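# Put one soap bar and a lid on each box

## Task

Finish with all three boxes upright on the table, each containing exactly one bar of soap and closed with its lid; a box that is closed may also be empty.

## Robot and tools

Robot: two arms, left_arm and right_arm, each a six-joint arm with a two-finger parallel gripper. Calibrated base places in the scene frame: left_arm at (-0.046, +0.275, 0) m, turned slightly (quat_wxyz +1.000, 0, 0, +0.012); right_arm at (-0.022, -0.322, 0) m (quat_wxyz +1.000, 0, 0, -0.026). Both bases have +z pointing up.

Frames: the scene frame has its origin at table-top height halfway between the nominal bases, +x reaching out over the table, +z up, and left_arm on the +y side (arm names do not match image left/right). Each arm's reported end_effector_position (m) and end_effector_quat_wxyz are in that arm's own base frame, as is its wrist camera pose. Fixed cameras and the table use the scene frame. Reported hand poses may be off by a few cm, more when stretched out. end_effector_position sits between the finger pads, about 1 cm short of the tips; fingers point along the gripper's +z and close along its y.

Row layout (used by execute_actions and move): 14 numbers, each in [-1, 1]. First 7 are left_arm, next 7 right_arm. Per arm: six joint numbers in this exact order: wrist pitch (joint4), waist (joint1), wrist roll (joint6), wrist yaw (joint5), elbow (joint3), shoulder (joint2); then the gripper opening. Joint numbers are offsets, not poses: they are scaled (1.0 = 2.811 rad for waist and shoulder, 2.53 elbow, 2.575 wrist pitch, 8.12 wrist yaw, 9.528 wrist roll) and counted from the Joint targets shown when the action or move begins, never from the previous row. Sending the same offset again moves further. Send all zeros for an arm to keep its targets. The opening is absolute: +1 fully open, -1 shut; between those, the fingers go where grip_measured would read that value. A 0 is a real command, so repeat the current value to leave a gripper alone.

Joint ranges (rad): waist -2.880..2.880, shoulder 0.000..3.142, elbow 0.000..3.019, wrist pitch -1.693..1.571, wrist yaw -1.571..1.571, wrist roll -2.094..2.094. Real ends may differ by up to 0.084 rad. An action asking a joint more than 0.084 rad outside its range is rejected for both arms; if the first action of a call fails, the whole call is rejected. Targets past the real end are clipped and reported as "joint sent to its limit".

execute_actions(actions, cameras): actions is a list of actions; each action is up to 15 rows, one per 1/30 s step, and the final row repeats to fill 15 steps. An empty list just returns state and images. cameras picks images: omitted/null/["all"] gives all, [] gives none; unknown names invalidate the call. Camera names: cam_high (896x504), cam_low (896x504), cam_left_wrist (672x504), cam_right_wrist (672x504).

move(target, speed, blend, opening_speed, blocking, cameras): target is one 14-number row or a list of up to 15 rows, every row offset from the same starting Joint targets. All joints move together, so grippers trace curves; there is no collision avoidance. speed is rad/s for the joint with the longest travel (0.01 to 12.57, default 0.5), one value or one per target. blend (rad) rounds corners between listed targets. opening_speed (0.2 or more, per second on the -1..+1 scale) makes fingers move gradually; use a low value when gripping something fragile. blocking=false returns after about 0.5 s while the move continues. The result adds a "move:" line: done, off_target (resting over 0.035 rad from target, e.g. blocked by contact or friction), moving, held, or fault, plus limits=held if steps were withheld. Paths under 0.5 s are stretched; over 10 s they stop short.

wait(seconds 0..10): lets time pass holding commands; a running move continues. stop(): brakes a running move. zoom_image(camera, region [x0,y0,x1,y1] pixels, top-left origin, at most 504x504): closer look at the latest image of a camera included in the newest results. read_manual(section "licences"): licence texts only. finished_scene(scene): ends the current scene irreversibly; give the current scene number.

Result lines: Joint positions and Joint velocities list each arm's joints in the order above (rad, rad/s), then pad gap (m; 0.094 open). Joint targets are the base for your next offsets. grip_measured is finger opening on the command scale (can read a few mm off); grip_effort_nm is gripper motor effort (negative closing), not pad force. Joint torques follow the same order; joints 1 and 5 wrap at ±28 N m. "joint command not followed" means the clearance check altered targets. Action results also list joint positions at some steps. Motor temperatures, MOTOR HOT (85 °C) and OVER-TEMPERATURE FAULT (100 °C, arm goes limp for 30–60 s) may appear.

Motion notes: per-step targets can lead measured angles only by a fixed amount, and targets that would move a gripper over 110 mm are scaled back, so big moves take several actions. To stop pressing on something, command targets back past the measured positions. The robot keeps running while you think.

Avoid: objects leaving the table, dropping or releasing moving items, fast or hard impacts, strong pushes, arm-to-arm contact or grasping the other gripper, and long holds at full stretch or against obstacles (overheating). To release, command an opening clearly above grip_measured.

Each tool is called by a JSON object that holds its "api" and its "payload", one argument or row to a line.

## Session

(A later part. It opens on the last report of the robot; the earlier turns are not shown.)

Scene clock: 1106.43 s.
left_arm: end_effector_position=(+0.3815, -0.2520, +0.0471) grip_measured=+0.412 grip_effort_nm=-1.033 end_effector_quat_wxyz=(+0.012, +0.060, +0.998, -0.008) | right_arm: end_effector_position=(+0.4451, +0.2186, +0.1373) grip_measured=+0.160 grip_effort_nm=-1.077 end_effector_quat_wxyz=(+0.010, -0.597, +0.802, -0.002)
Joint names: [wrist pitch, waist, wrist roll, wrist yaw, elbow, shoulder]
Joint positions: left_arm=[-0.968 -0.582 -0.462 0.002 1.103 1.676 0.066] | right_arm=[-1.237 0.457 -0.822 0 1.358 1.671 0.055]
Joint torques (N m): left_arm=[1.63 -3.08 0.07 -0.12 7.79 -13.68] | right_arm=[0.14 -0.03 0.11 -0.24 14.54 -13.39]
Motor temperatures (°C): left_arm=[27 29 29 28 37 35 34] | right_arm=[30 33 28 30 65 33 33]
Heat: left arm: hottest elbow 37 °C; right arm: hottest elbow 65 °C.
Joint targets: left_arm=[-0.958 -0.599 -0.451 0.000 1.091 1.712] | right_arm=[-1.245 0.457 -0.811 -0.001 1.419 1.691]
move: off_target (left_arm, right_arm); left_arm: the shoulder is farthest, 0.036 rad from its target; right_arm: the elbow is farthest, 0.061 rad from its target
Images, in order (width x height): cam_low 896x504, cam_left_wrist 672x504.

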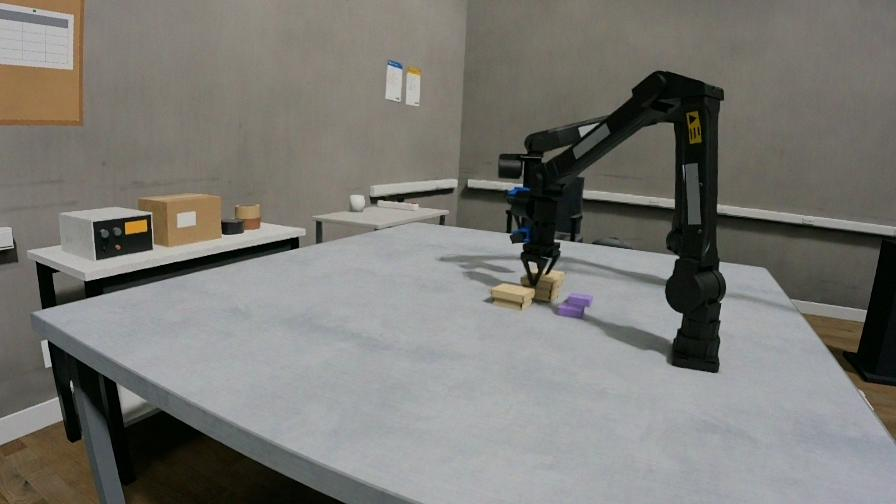

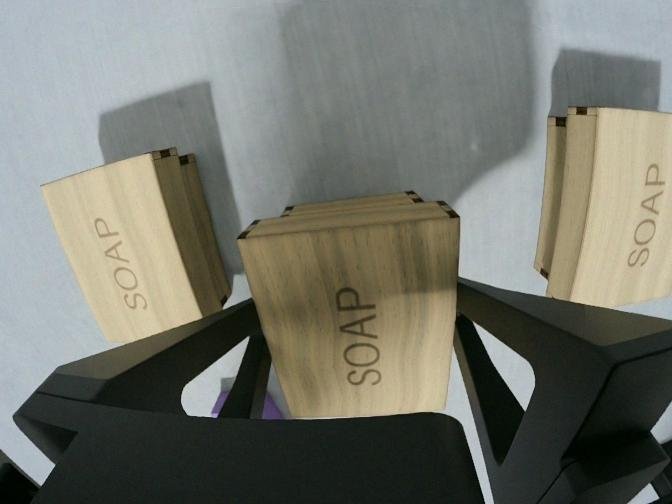

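{"api": "move", "payload": {
  "target": [
    [0,0.003,0,0,0,-0.008,0.25,0,0,0,0,0,0,0.05],
    [0,0.003,0,0,0,-0.008,0.8,0,0,0,0,0,0,0.05]
  ],
  "speed": 0.03,
  "opening_speed": 0.3
}}

{"api": "zoom_image", "payload": {
  "camera": "cam_low",
  "region": [530, 265, 570, 305]
}}

{"api": "zoom_image", "payload": {
  "camera": "cam_left_wrist",
  "region": [200, 160, 500, 430]
}}

{"api": "zoom_image", "payload": {
  "camera": "cam_right_wrist",
  "region": [0, 0, 220, 150]
}}

Scene clock: 1131.07 s.
left_arm: end_effector_position=(+0.3816, -0.2519, +0.0471) grip_measured=+0.797 grip_effort_nm=0.115 end_effector_quat_wxyz=(+0.012, +0.060, +0.998, -0.008) | right_arm: end_effector_position=(+0.4451, +0.2186, +0.1373) grip_measured=+0.160 grip_effort_nm=-1.067 end_effector_quat_wxyz=(+0.010, -0.597, +0.802, -0.002)
Joint names: [wrist pitch, waist, wrist roll, wrist yaw, elbow, shoulder]
Joint positions: left_arm=[-0.968 -0.582 -0.462 0.001 1.103 1.676 0.084] | right_arm=[-1.237 0.457 -0.822 0 1.358 1.671 0.055]
Joint torques (N m): left_arm=[1.57 -2.2 0.06 -0.12 7.79 -15.74] | right_arm=[0.13 -0.03 0.11 -0.24 14.56 -13.39]
Motor temperatures (°C): left_arm=[27 29 29 28 37 35 34] | right_arm=[30 33 28 30 66 33 33]
Heat: left arm: hottest elbow 37 °C; right arm: hottest elbow 66 °C.
Joint targets: left_arm=[-0.958 -0.591 -0.451 0.000 1.091 1.689] | right_arm=[-1.245 0.457 -0.811 -0.001 1.419 1.691]
move: off_target (right_arm); right_arm: the elbow is farthest, 0.061 rad from its target

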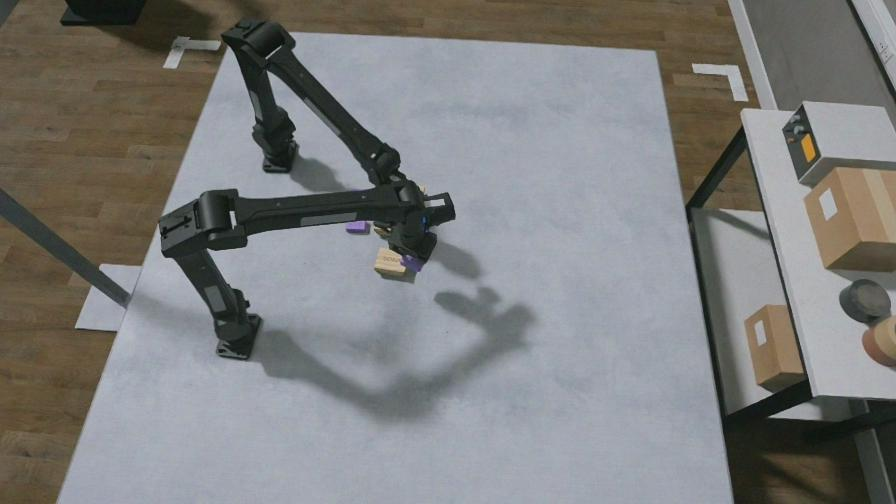

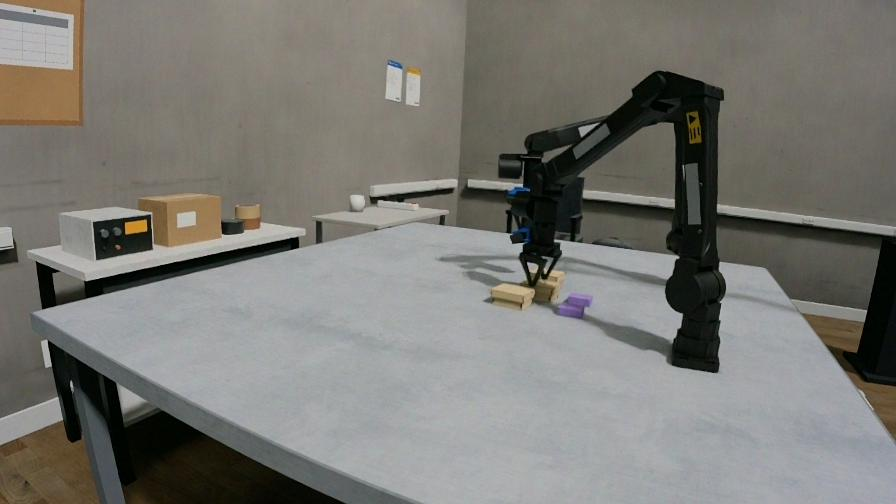

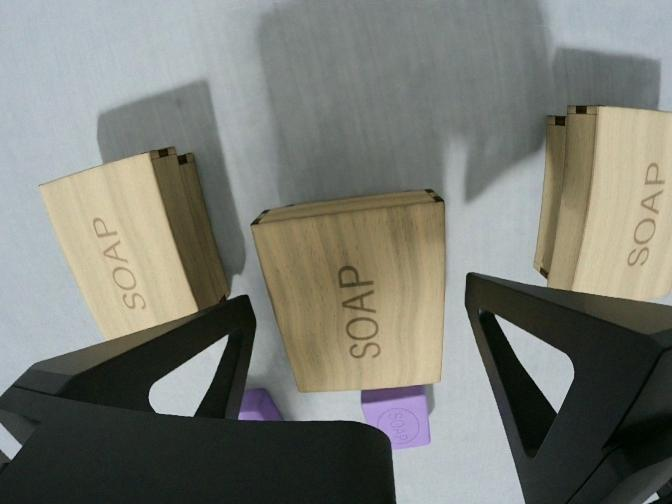

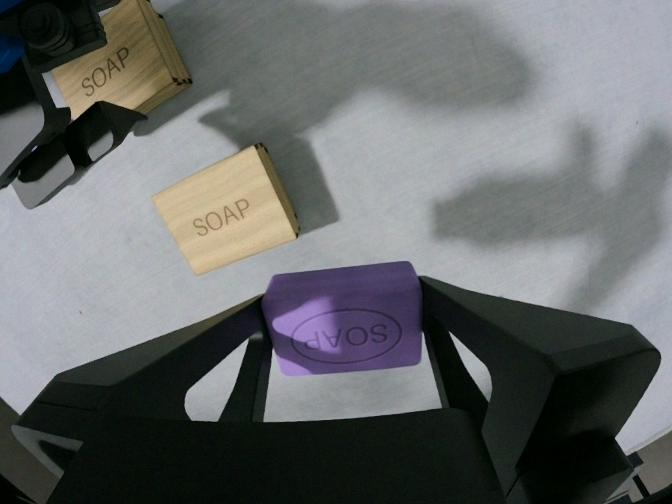

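Scaled by 12.600 from the camera's 896x504 image, which has a finer 1280x720 frame.

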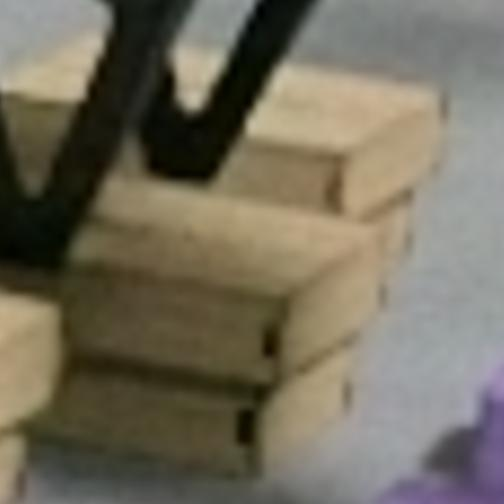

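Scaled by 1.680 from the camera's 672x504 image, which has a finer 960x720 frame.

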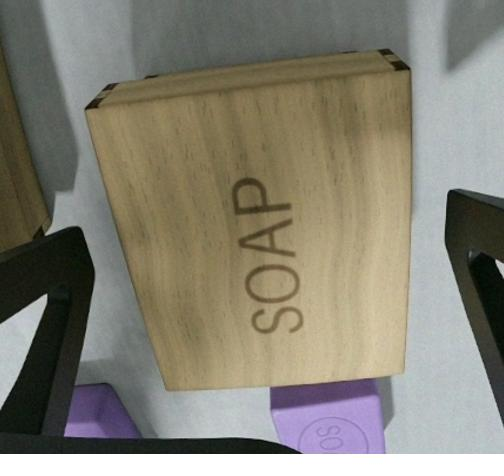

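Scaled by 2.291 from the camera's 672x504 image, which has a finer 960x720 frame.

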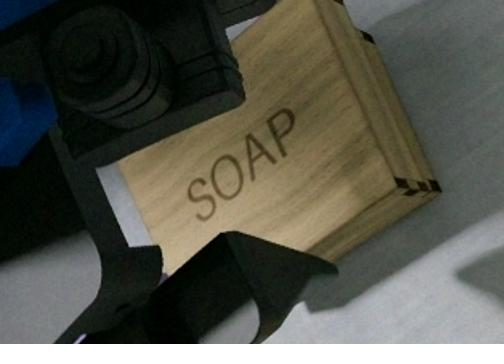

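{"api": "move", "payload": {
  "target": [-0.1134,0,0,0,0.085,-0.0512,0.9,0.061,-0.1626,0,0,-0.2213,-0.1444,0.05],
  "speed": 0.5
}}

Scene clock: 1154.57 s.
left_arm: end_effector_position=(+0.3807, -0.2513, +0.1501) grip_measured=+0.898 grip_effort_nm=0.115 end_effector_quat_wxyz=(+0.012, +0.060, +0.998, -0.008) | right_arm: end_effector_position=(+0.3454, +0.0013, +0.1110) grip_measured=+0.160 grip_effort_nm=-1.077 end_effector_quat_wxyz=(+0.023, -0.402, +0.915, -0.010)
Joint names: [wrist pitch, waist, wrist roll, wrist yaw, elbow, shoulder]
Joint positions: left_arm=[-1.238 -0.582 -0.462 0.001 1.254 1.557 0.089] | right_arm=[-1.097 0.005 -0.822 -0.001 0.874 1.297 0.055]
Joint torques (N m): left_arm=[0.61 -2.2 0.07 -0.12 14.82 -17.08] | right_arm=[0.76 -0.44 0.11 -0.24 7.92 -9.64]
Motor temperatures (°C): left_arm=[27 29 29 28 38 35 32] | right_arm=[30 33 28 30 65 33 33]
Heat: left arm: hottest elbow 38 °C; right arm: hottest elbow 65 °C.
Joint targets: left_arm=[-1.250 -0.591 -0.451 0.000 1.305 1.545] | right_arm=[-1.088 0.000 -0.811 -0.001 0.860 1.286]
move: off_target (left_arm); left_arm: the elbow is farthest, 0.052 rad from its target

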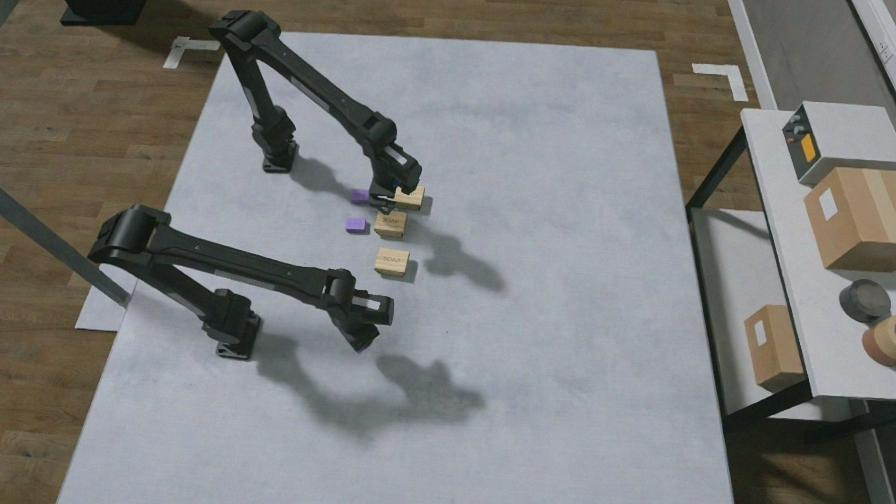

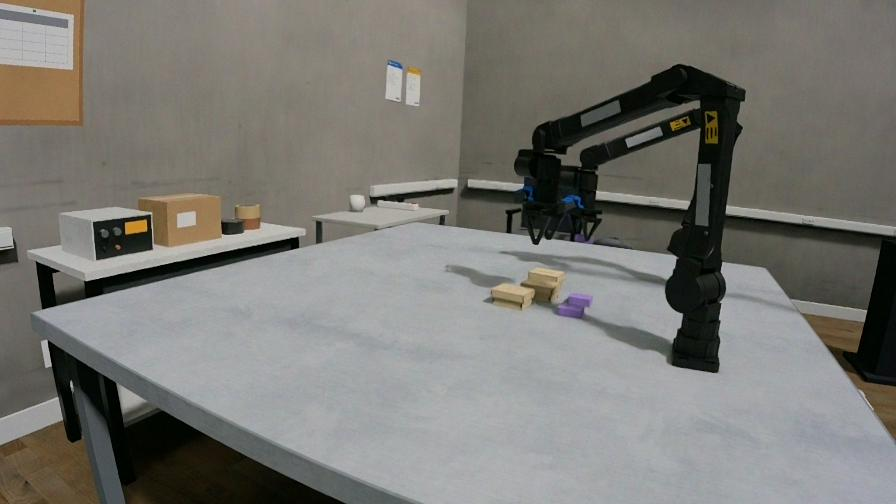

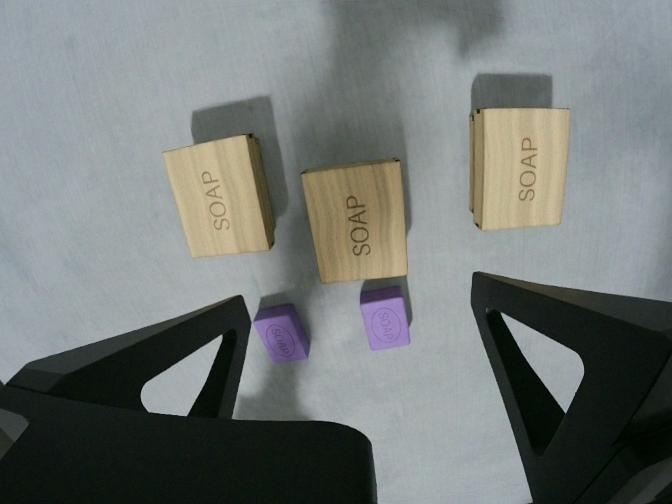

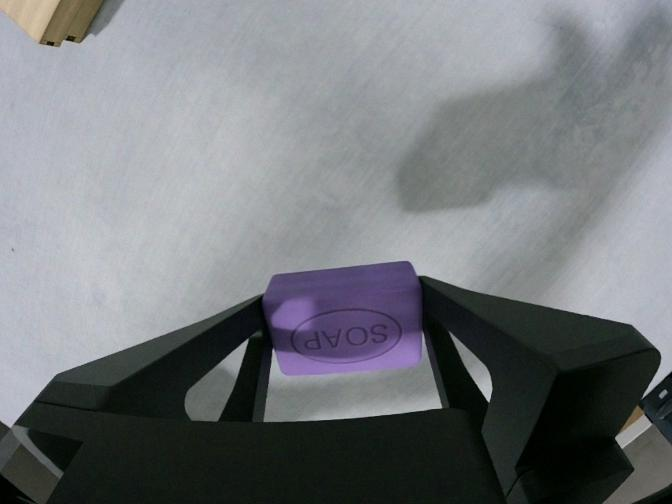

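{"api": "move", "payload": {
  "target": [-0.0101,-0.0644,-0.0204,0,0.1032,0.1049,0.9,0,0,0,0,0,0,0.05],
  "speed": 0.5,
  "cameras": ["cam_left_wrist","cam_low"]
}}

Scene clock: 1184.77 s.
left_arm: end_effector_position=(+0.3904, -0.3802, +0.1181) grip_measured=+0.898 grip_effort_nm=0.120 end_effector_quat_wxyz=(-0.002, +0.070, +0.998, +0.001) | right_arm: end_effector_position=(+0.3455, +0.0013, +0.1110) grip_measured=+0.160 grip_effort_nm=-1.077 end_effector_quat_wxyz=(+0.023, -0.402, +0.915, -0.010)
Joint names: [wrist pitch, waist, wrist roll, wrist yaw, elbow, shoulder]
Joint positions: left_arm=[-1.265 -0.771 -0.631 0.001 1.513 1.823 0.089] | right_arm=[-1.097 0.005 -0.822 -0.001 0.874 1.297 0.055]
Joint torques (N m): left_arm=[0.62 -1.61 -0.17 -0.13 14.87 -19.31] | right_arm=[0.83 -0.44 0.11 -0.24 7.92 -9.58]
Motor temperatures (°C): left_arm=[27 29 29 28 42 37 32] | right_arm=[30 33 28 30 56 33 33]
Heat: left arm: hottest elbow 42 °C; right arm: hottest elbow 56 °C.
Joint targets: left_arm=[-1.276 -0.772 -0.645 0.000 1.567 1.840] | right_arm=[-1.088 0.000 -0.811 -0.001 0.860 1.286]
move: off_target (left_arm); left_arm: the elbow is farthest, 0.053 rad from its target
Images, in order (width x height): cam_low 896x504, cam_left_wrist 672x504.

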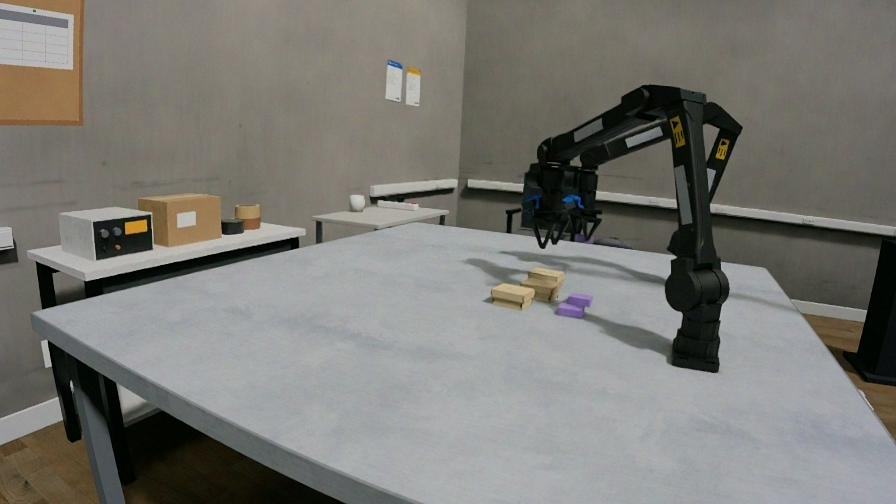

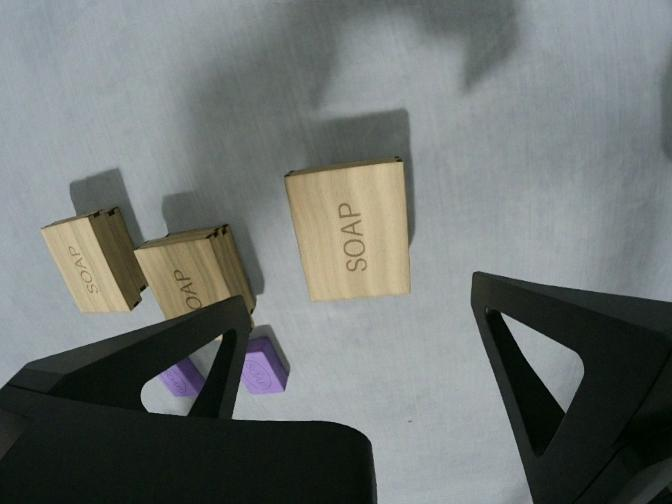

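{"api": "move", "payload": {
  "target": [
    [0.0687,-0.0043,-0.0022,0,-0.0656,0.0091,0.85,0,0,0,0,0,0,0.05],
    [0.1041,-0.0043,-0.0022,0,-0.0826,0.0268,0.85,0,0,0,0,0,0,0.05]
  ],
  "speed": 0.25,
  "cameras": ["cam_left_wrist","cam_low"]
}}

{"api": "zoom_image", "payload": {
  "camera": "cam_low",
  "region": [510, 235, 590, 305]
}}

Scene clock: 1226.33 s.
left_arm: end_effector_position=(+0.3884, -0.3788, +0.0317) grip_measured=+0.852 grip_effort_nm=-0.139 end_effector_quat_wxyz=(+0.009, +0.059, +0.998, -0.009) | right_arm: end_effector_position=(+0.3455, +0.0013, +0.1110) grip_measured=+0.160 grip_effort_nm=-1.072 end_effector_quat_wxyz=(+0.023, -0.402, +0.915, -0.010)
Joint names: [wrist pitch, waist, wrist roll, wrist yaw, elbow, shoulder]
Joint positions: left_arm=[-1.021 -0.772 -0.653 0.001 1.367 1.891 0.087] | right_arm=[-1.097 0.005 -0.822 -0.001 0.874 1.297 0.055]
Joint torques (N m): left_arm=[1.68 -2.43 -0.21 -0.14 8.28 -18.73] | right_arm=[0.83 -0.38 0.11 -0.24 7.91 -9.64]
Motor temperatures (°C): left_arm=[27 29 29 28 49 38 31] | right_arm=[30 33 28 30 52 32 33]
Heat: left arm: hottest elbow 49 °C; right arm: hottest elbow 52 °C.
Joint targets: left_arm=[-1.008 -0.784 -0.667 0.000 1.358 1.916] | right_arm=[-1.088 0.000 -0.811 -0.001 0.860 1.286]
move: done
Images, in order (width x height): cam_low 896x504, cam_left_wrist 672x504.

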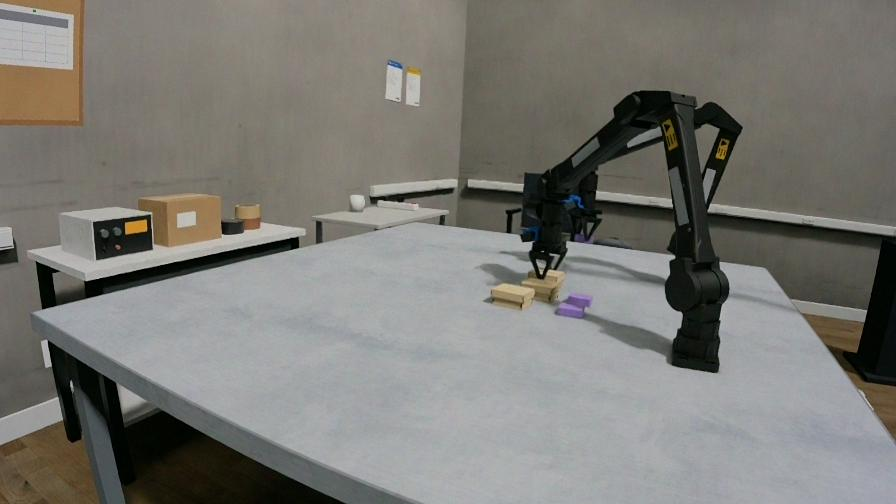

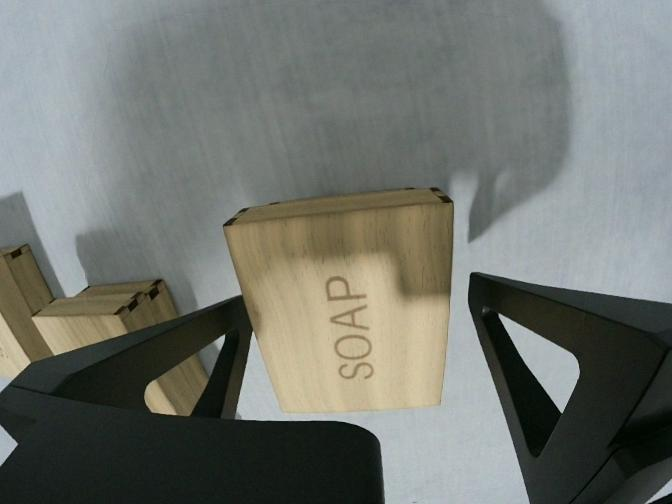

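Scaled by 6.300 from the camera's 896x504 image, which has a finer 1280x720 frame.

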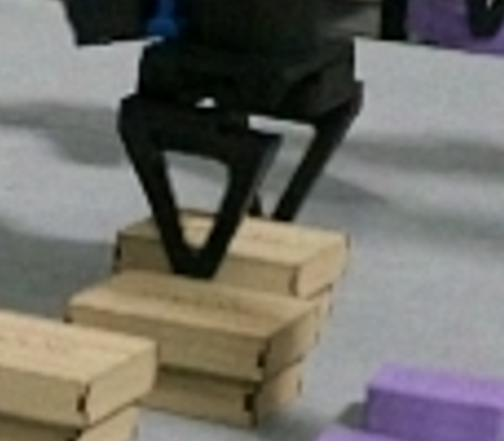

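{"api": "move", "payload": {
  "target": [
    [0,0.0096,0,0,0,0,0.85,0,0,0,0,0,0,0.05],
    [0,0.0096,0,0,0,0,0.25,0,0,0,0,0,0,0.05]
  ],
  "speed": 0.1,
  "opening_speed": 0.4,
  "cameras": ["cam_left_wrist","cam_low"]
}}

Scene clock: 1244.47 s.
left_arm: end_effector_position=(+0.3897, -0.3775, +0.0317) grip_measured=+0.414 grip_effort_nm=-1.033 end_effector_quat_wxyz=(+0.009, +0.057, +0.998, -0.009) | right_arm: end_effector_position=(+0.3455, +0.0013, +0.1110) grip_measured=+0.160 grip_effort_nm=-1.077 end_effector_quat_wxyz=(+0.023, -0.402, +0.915, -0.010)
Joint names: [wrist pitch, waist, wrist roll, wrist yaw, elbow, shoulder]
Joint positions: left_arm=[-1.021 -0.768 -0.654 0.001 1.367 1.891 0.066] | right_arm=[-1.097 0.005 -0.822 -0.001 0.874 1.297 0.055]
Joint torques (N m): left_arm=[1.68 -0.67 -0.21 -0.13 8.25 -18.84] | right_arm=[0.83 -0.44 0.11 -0.24 7.92 -9.58]
Heat: left arm: hottest elbow 47 °C; right arm: hottest elbow 51 °C.
Joint targets: left_arm=[-1.008 -0.757 -0.667 0.000 1.358 1.916] | right_arm=[-1.088 0.000 -0.811 -0.001 0.860 1.286]
move: done
Images, in order (width x height): cam_low 896x504, cam_left_wrist 672x504.

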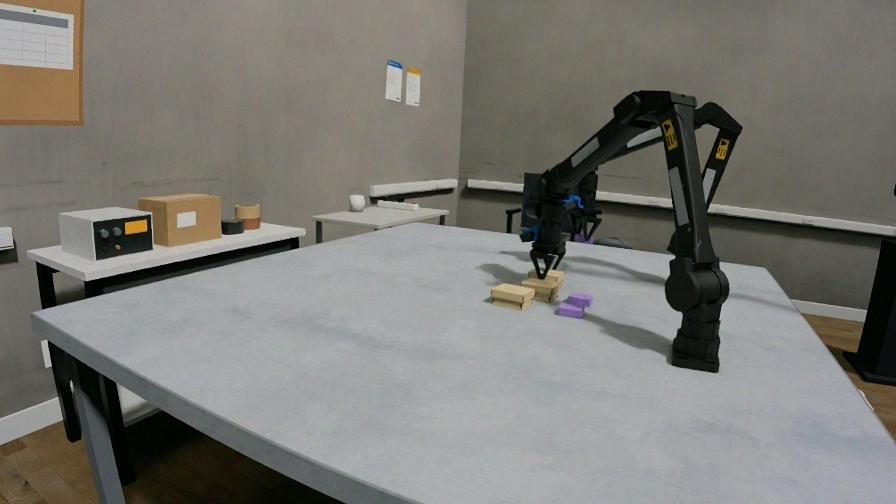

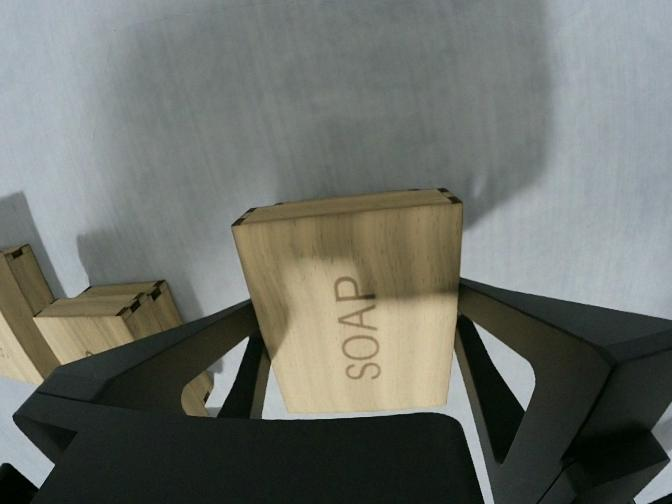

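{"api": "move", "payload": {
  "target": [
    [-0.0082,0,0,0,0.0213,-0.0132,0.25,0,0,0,0,0,0,0.05],
    [-0.0621,0,0,0,0.0502,-0.0384,0.25,0,0,0,0,0,0,0.05]
  ],
  "speed": 0.2,
  "cameras": ["cam_left_wrist","cam_low"]
}}

{"api": "zoom_image", "payload": {
  "camera": "cam_low",
  "region": [510, 235, 590, 305]
}}

Scene clock: 1261.57 s.
left_arm: end_effector_position=(+0.3891, -0.3769, +0.0902) grip_measured=+0.414 grip_effort_nm=-1.033 end_effector_quat_wxyz=(+0.010, +0.057, +0.998, -0.009) | right_arm: end_effector_position=(+0.3455, +0.0013, +0.1110) grip_measured=+0.160 grip_effort_nm=-1.067 end_effector_quat_wxyz=(+0.023, -0.402, +0.915, -0.010)
Joint names: [wrist pitch, waist, wrist roll, wrist yaw, elbow, shoulder]
Joint positions: left_arm=[-1.156 -0.768 -0.654 0.001 1.434 1.822 0.066] | right_arm=[-1.097 0.005 -0.822 -0.001 0.874 1.297 0.055]
Joint torques (N m): left_arm=[0.47 -0.73 -0.21 -0.13 14.42 -21.95] | right_arm=[0.83 -0.44 0.11 -0.24 7.92 -9.58]
Heat: left arm: hottest elbow 46 °C; right arm: hottest elbow 50 °C.
Joint targets: left_arm=[-1.168 -0.757 -0.667 0.000 1.485 1.808] | right_arm=[-1.088 0.000 -0.811 -0.001 0.860 1.286]
move: off_target (left_arm); left_arm: the elbow is farthest, 0.051 rad from its target
Images, in order (width x height): cam_low 896x504, cam_left_wrist 672x504.

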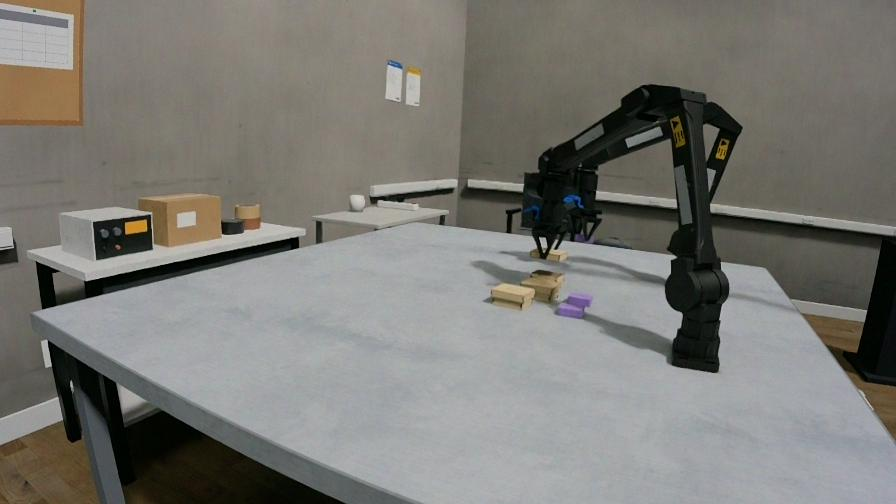

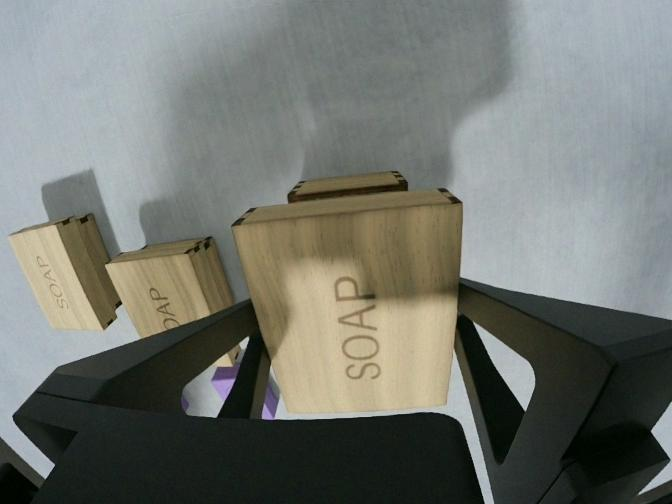

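Scaled by 6.300 from the camera's 896x504 image, which has a finer 1280x720 frame.

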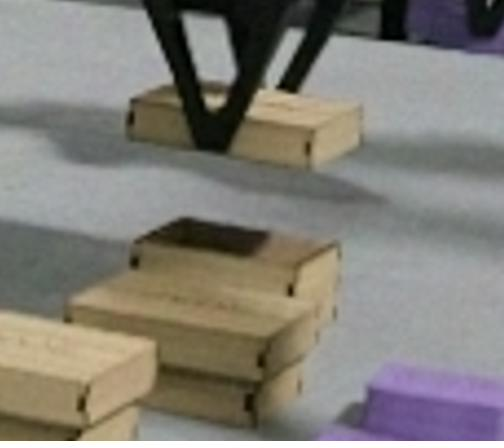

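{"api": "move", "payload": {
  "target": [
    [0,0.249,0,0,0,0,0.25,0,0,0,0,0,0,0.05],
    [0,0.249,0,0,0,0,0.25,-0.0489,0.178,-0.0219,0,0.1383,0.0904,0.05]
  ],
  "speed": 0.7,
  "cameras": ["cam_right_wrist","cam_high"]
}}

{"api": "zoom_image", "payload": {
  "camera": "cam_right_wrist",
  "region": [200, 40, 500, 400]
}}

Scene clock: 1279.93 s.
left_arm: end_effector_position=(+0.5410, -0.0260, +0.0902) grip_measured=+0.414 grip_effort_nm=-1.038 end_effector_quat_wxyz=(+0.012, -0.299, +0.954, -0.005) | right_arm: end_effector_position=(+0.3733, +0.2052, +0.1288) grip_measured=+0.160 grip_effort_nm=-1.072 end_effector_quat_wxyz=(+0.001, +0.686, -0.728, -0.001)
Joint names: [wrist pitch, waist, wrist roll, wrist yaw, elbow, shoulder]
Joint positions: left_arm=[-1.157 -0.047 -0.654 0.001 1.434 1.822 0.066] | right_arm=[-1.206 0.503 -1.008 -0.001 1.152 1.52 0.055]
Joint torques (N m): left_arm=[0.68 -2.37 -0.2 -0.11 14.43 -21.89] | right_arm=[0.12 -0.26 -0.09 -0.21 14.01 -10.81]
Heat: left arm: hottest elbow 46 °C; right arm: hottest elbow 51 °C.
Joint targets: left_arm=[-1.168 -0.057 -0.666 0.000 1.485 1.808] | right_arm=[-1.214 0.500 -1.020 -0.001 1.209 1.539]
move: off_target (left_arm, right_arm); left_arm: the elbow is farthest, 0.051 rad from its target; right_arm: the elbow is farthest, 0.058 rad from its target
Images, in order (width x height): cam_high 896x504, cam_right_wrist 672x504.

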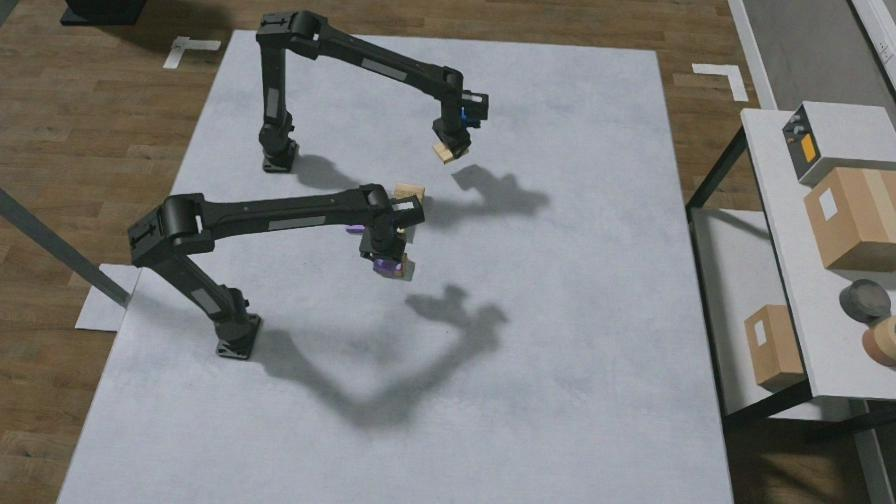

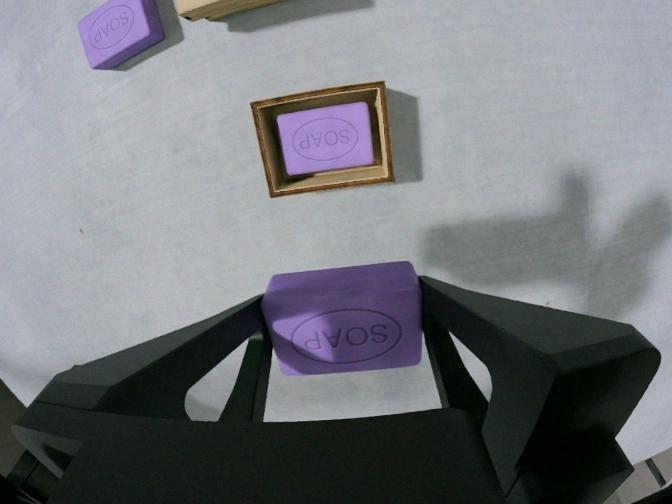

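Scaled by 1.400 from the camera's 672x504 image, which has a finer 960x720 frame.

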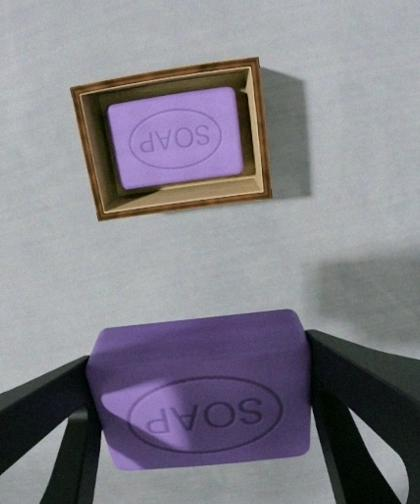

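{"api": "move", "payload": {
  "target": [
    [0,0,0,0,0,0,0.25,0,-0.178,0,0,0,0,0.05],
    [0,-0.2572,0,0,0,0,0.25,0,-0.178,0,0,0,0,0.05],
    [0,-0.249,0,0,0,0,0.25,0,-0.178,0,0,0,0,0.05],
    [0.0466,-0.249,0,0,-0.0429,0.0308,0.25,0,-0.178,0,0,0,0,0.05]
  ],
  "speed": [0.7,0.6,0.1,0.2],
  "cameras": ["cam_left_wrist","cam_low"]
}}

{"api": "zoom_image", "payload": {
  "camera": "cam_low",
  "region": [520, 245, 580, 305]
}}

{"api": "zoom_image", "payload": {
  "camera": "cam_left_wrist",
  "region": [220, 160, 480, 320]
}}

Scene clock: 1304.47 s.
left_arm: end_effector_position=(+0.3916, -0.3756, +0.0467) grip_measured=+0.414 grip_effort_nm=-1.043 end_effector_quat_wxyz=(+0.009, +0.055, +0.998, -0.008) | right_arm: end_effector_position=(+0.4259, -0.0017, +0.1288) grip_measured=+0.160 grip_effort_nm=-1.077 end_effector_quat_wxyz=(-0.002, -0.482, +0.876, +0.001)
Joint names: [wrist pitch, waist, wrist roll, wrist yaw, elbow, shoulder]
Joint positions: left_arm=[-1.059 -0.763 -0.654 0.001 1.385 1.874 0.066] | right_arm=[-1.206 -0.003 -1.009 0 1.152 1.52 0.055]
Joint torques (N m): left_arm=[1.46 -1.08 -0.21 -0.12 8.39 -19.43] | right_arm=[0.1 0.26 -0.09 -0.26 14.02 -10.87]
Motor temperatures (°C): left_arm=[27 29 29 28 47 37 33] | right_arm=[30 33 28 30 59 32 33]
Heat: left arm: hottest elbow 47 °C; right arm: hottest elbow 59 °C.
Joint targets: left_arm=[-1.048 -0.757 -0.666 0.000 1.376 1.894] | right_arm=[-1.214 0.000 -1.020 -0.001 1.209 1.539]
move: off_target (right_arm); right_arm: the elbow is farthest, 0.057 rad from its target
Images, in order (width x height): cam_low 896x504, cam_left_wrist 672x504.

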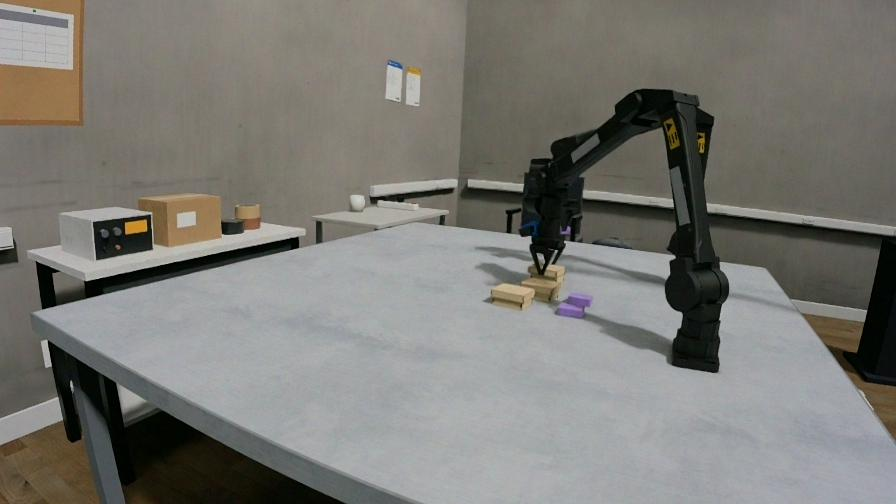

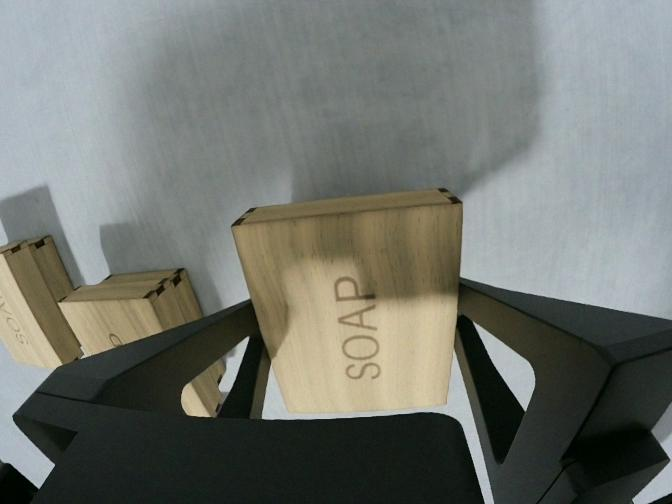

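Scaled by 8.400 from the camera's 896x504 image, which has a finer 1280x720 frame.

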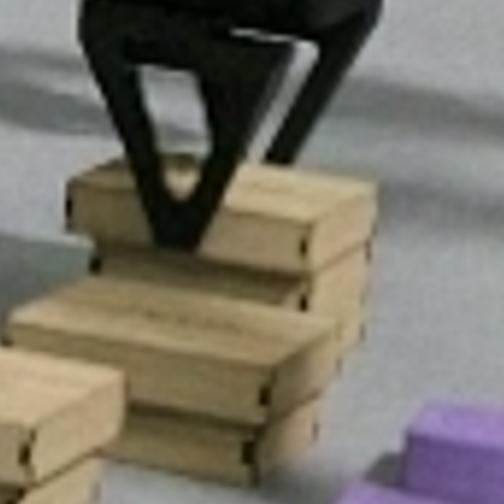

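Scaled by 1.938 from the camera's 672x504 image, which has a finer 960x720 frame.

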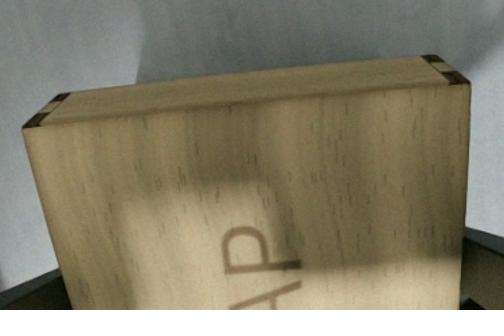

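{"api": "move", "payload": {
  "target": [0,-0.0078,0,0,0,0,0.25,0,0,0,0,0,0,0.05],
  "speed": 0.03,
  "cameras": ["cam_left_wrist"]
}}

{"api": "zoom_image", "payload": {
  "camera": "cam_low",
  "region": [520, 245, 580, 305]
}}

Scene clock: 1312.77 s.
left_arm: end_effector_position=(+0.3915, -0.3757, +0.0467) grip_measured=+0.414 grip_effort_nm=-1.043 end_effector_quat_wxyz=(+0.009, +0.055, +0.998, -0.008) | right_arm: end_effector_position=(+0.4259, -0.0017, +0.1288) grip_measured=+0.160 grip_effort_nm=-1.077 end_effector_quat_wxyz=(-0.002, -0.482, +0.876, +0.001)
Joint names: [wrist pitch, waist, wrist roll, wrist yaw, elbow, shoulder]
Joint positions: left_arm=[-1.059 -0.764 -0.654 0.001 1.385 1.874 0.066] | right_arm=[-1.206 -0.003 -1.009 0 1.152 1.52 0.055]
Joint torques (N m): left_arm=[1.58 -2.73 -0.2 -0.13 8.51 -19.08] | right_arm=[0.1 0.26 -0.09 -0.26 14.02 -10.87]
Motor temperatures (°C): left_arm=[27 29 29 28 47 37 33] | right_arm=[30 33 28 30 61 32 33]
Heat: left arm: hottest elbow 47 °C; right arm: hottest elbow 61 °C.
Joint targets: left_arm=[-1.048 -0.779 -0.666 0.000 1.376 1.894] | right_arm=[-1.214 0.000 -1.020 -0.001 1.209 1.539]
move: off_target (right_arm); right_arm: the elbow is farthest, 0.057 rad from its target
Images, in order (width x height): cam_left_wrist 672x504.

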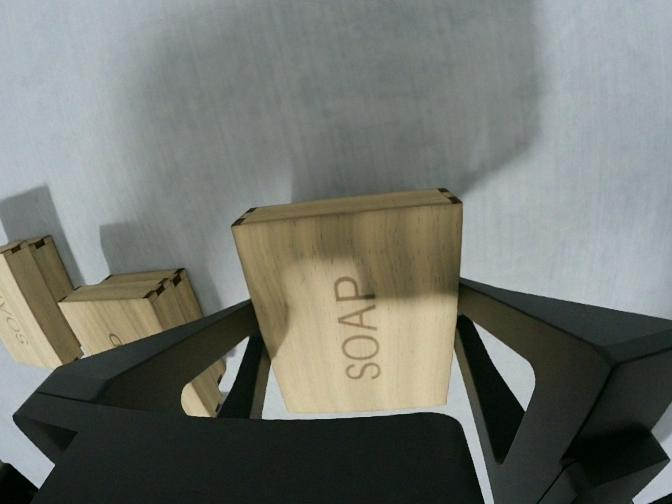

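This scene's latest camera images include none from cam_low. They are from: cam_left_wrist. cam_low's image comes with the result of a call that names it in "cameras".

{"api": "move", "payload": {
  "target": [0,-0.0018,0,0,0,0,0.25,0,0,0,0,0,0,0.05],
  "speed": 0.03,
  "cameras": ["cam_left_wrist","cam_low"]
}}

{"api": "zoom_image", "payload": {
  "camera": "cam_low",
  "region": [520, 245, 580, 305]
}}

Scene clock: 1320.70 s.
left_arm: end_effector_position=(+0.3910, -0.3763, +0.0467) grip_measured=+0.414 grip_effort_nm=-1.038 end_effector_quat_wxyz=(+0.009, +0.055, +0.998, -0.008) | right_arm: end_effector_position=(+0.4259, -0.0017, +0.1288) grip_measured=+0.160 grip_effort_nm=-1.072 end_effector_quat_wxyz=(-0.002, -0.482, +0.876, +0.001)
Joint names: [wrist pitch, waist, wrist roll, wrist yaw, elbow, shoulder]
Joint positions: left_arm=[-1.059 -0.765 -0.655 0.001 1.385 1.874 0.066] | right_arm=[-1.206 -0.003 -1.009 0 1.152 1.52 0.055]
Joint torques (N m): left_arm=[1.59 -2.49 -0.19 -0.12 8.5 -19.02] | right_arm=[0.1 0.32 -0.09 -0.26 14.01 -10.81]
Motor temperatures (°C): left_arm=[27 29 29 28 47 37 33] | right_arm=[30 33 28 30 62 31 33]
Heat: left arm: hottest elbow 47 °C; right arm: hottest elbow 62 °C.
Joint targets: left_arm=[-1.048 -0.784 -0.667 0.000 1.376 1.894] | right_arm=[-1.214 0.000 -1.020 -0.001 1.209 1.539]
move: off_target (right_arm); right_arm: the elbow is farthest, 0.057 rad from its target
Images, in order (width x height): cam_low 896x504, cam_left_wrist 672x504.

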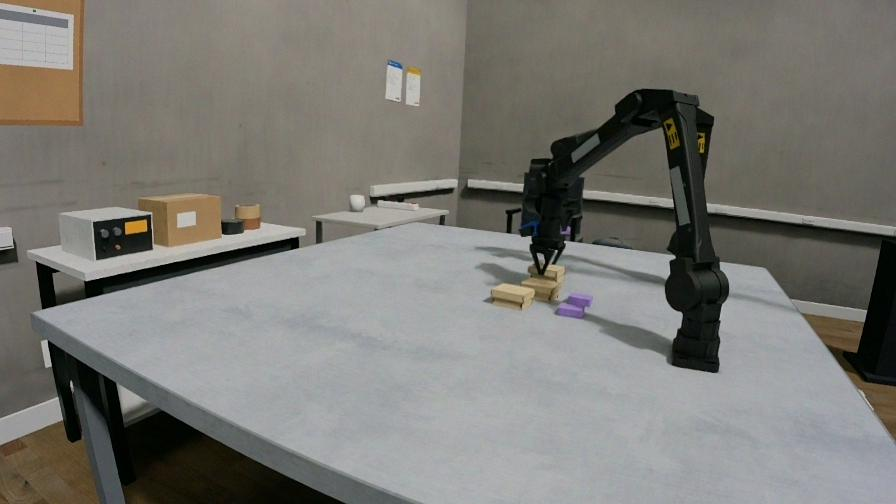

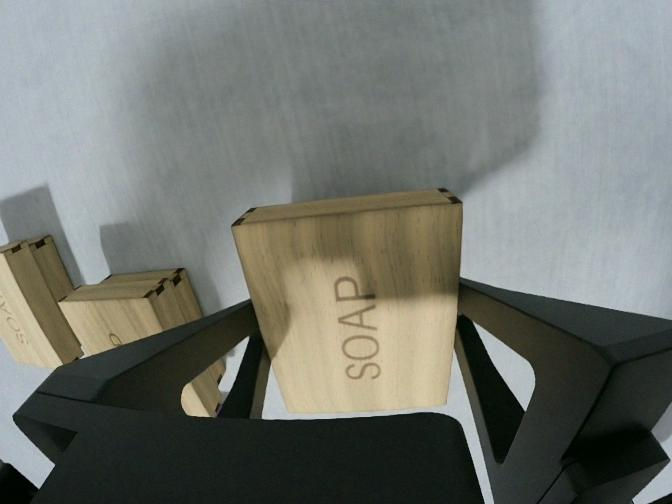

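Scaled by 8.400 from the camera's 896x504 image, which has a finer 1280x720 frame.

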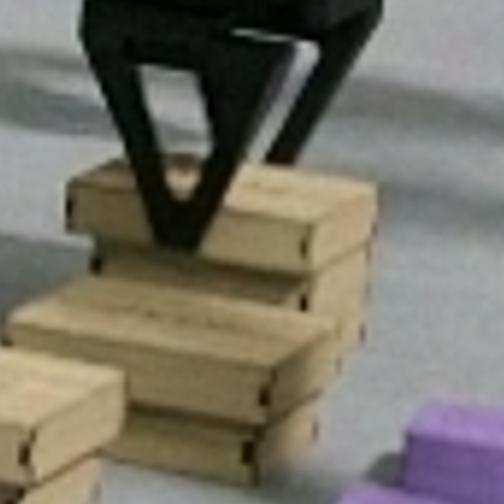

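{"api": "move", "payload": {
  "target": [
    [0,-0.0016,0,0,0,0,0.25,0,0,0,0,0,0,0.05],
    [0,-0.0016,0,0,0,0,0.8,0,0,0,0,0,0,0.05]
  ],
  "speed": 0.03,
  "opening_speed": 0.3,
  "cameras": ["cam_left_wrist","cam_low"]
}}

{"api": "zoom_image", "payload": {
  "camera": "cam_low",
  "region": [520, 245, 580, 305]
}}

Scene clock: 1339.77 s.
left_arm: end_effector_position=(+0.3864, -0.3810, +0.0467) grip_measured=+0.797 grip_effort_nm=0.120 end_effector_quat_wxyz=(+0.009, +0.061, +0.998, -0.008) | right_arm: end_effector_position=(+0.4259, -0.0017, +0.1288) grip_measured=+0.160 grip_effort_nm=-1.077 end_effector_quat_wxyz=(-0.002, -0.482, +0.876, +0.001)
Joint names: [wrist pitch, waist, wrist roll, wrist yaw, elbow, shoulder]
Joint positions: left_arm=[-1.059 -0.777 -0.655 0.001 1.385 1.874 0.084] | right_arm=[-1.206 -0.003 -1.009 0 1.152 1.52 0.055]
Joint torques (N m): left_arm=[1.58 -2.37 -0.19 -0.11 8.51 -19.08] | right_arm=[0.1 0.32 -0.09 -0.26 14.02 -10.81]
Motor temperatures (°C): left_arm=[27 29 29 28 47 37 33] | right_arm=[30 32 28 30 63 31 33]
Heat: left arm: hottest elbow 47 °C; right arm: hottest elbow 63 °C.
Joint targets: left_arm=[-1.048 -0.788 -0.667 0.000 1.376 1.894] | right_arm=[-1.214 0.000 -1.020 -0.001 1.209 1.539]
move: off_target (right_arm); right_arm: the elbow is farthest, 0.057 rad from its target
Images, in order (width x height): cam_low 896x504, cam_left_wrist 672x504.

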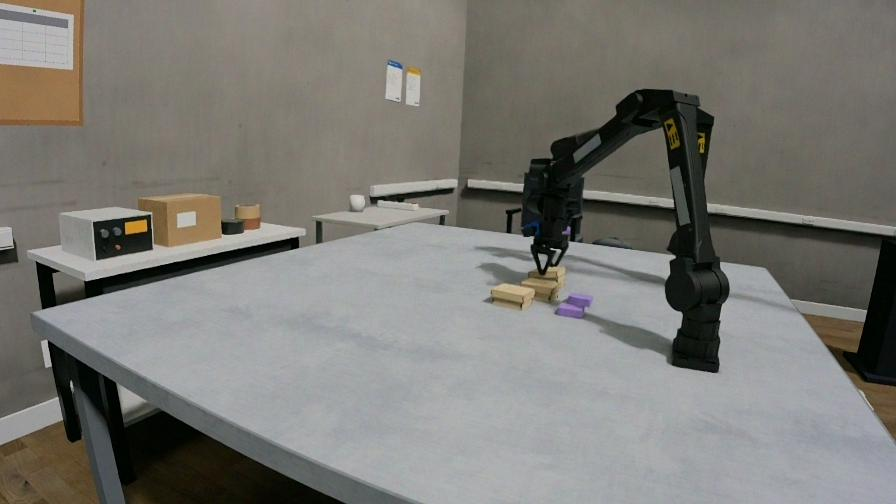

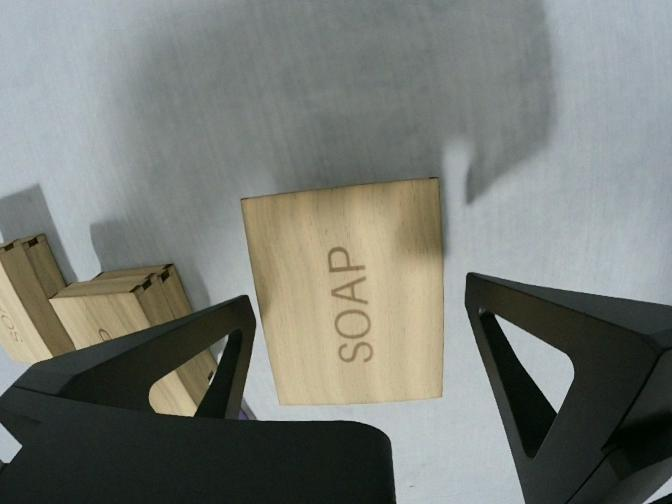

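Scaled by 8.400 from the camera's 896x504 image, which has a finer 1280x720 frame.

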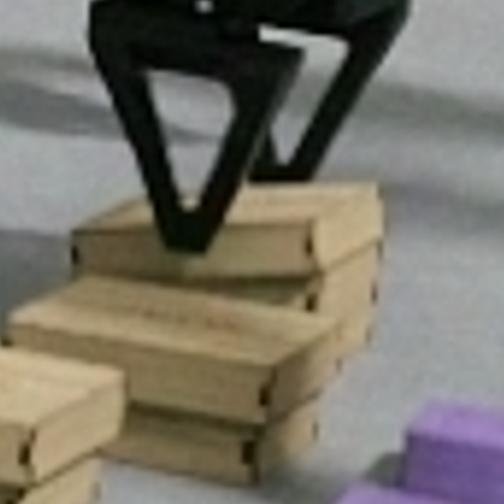

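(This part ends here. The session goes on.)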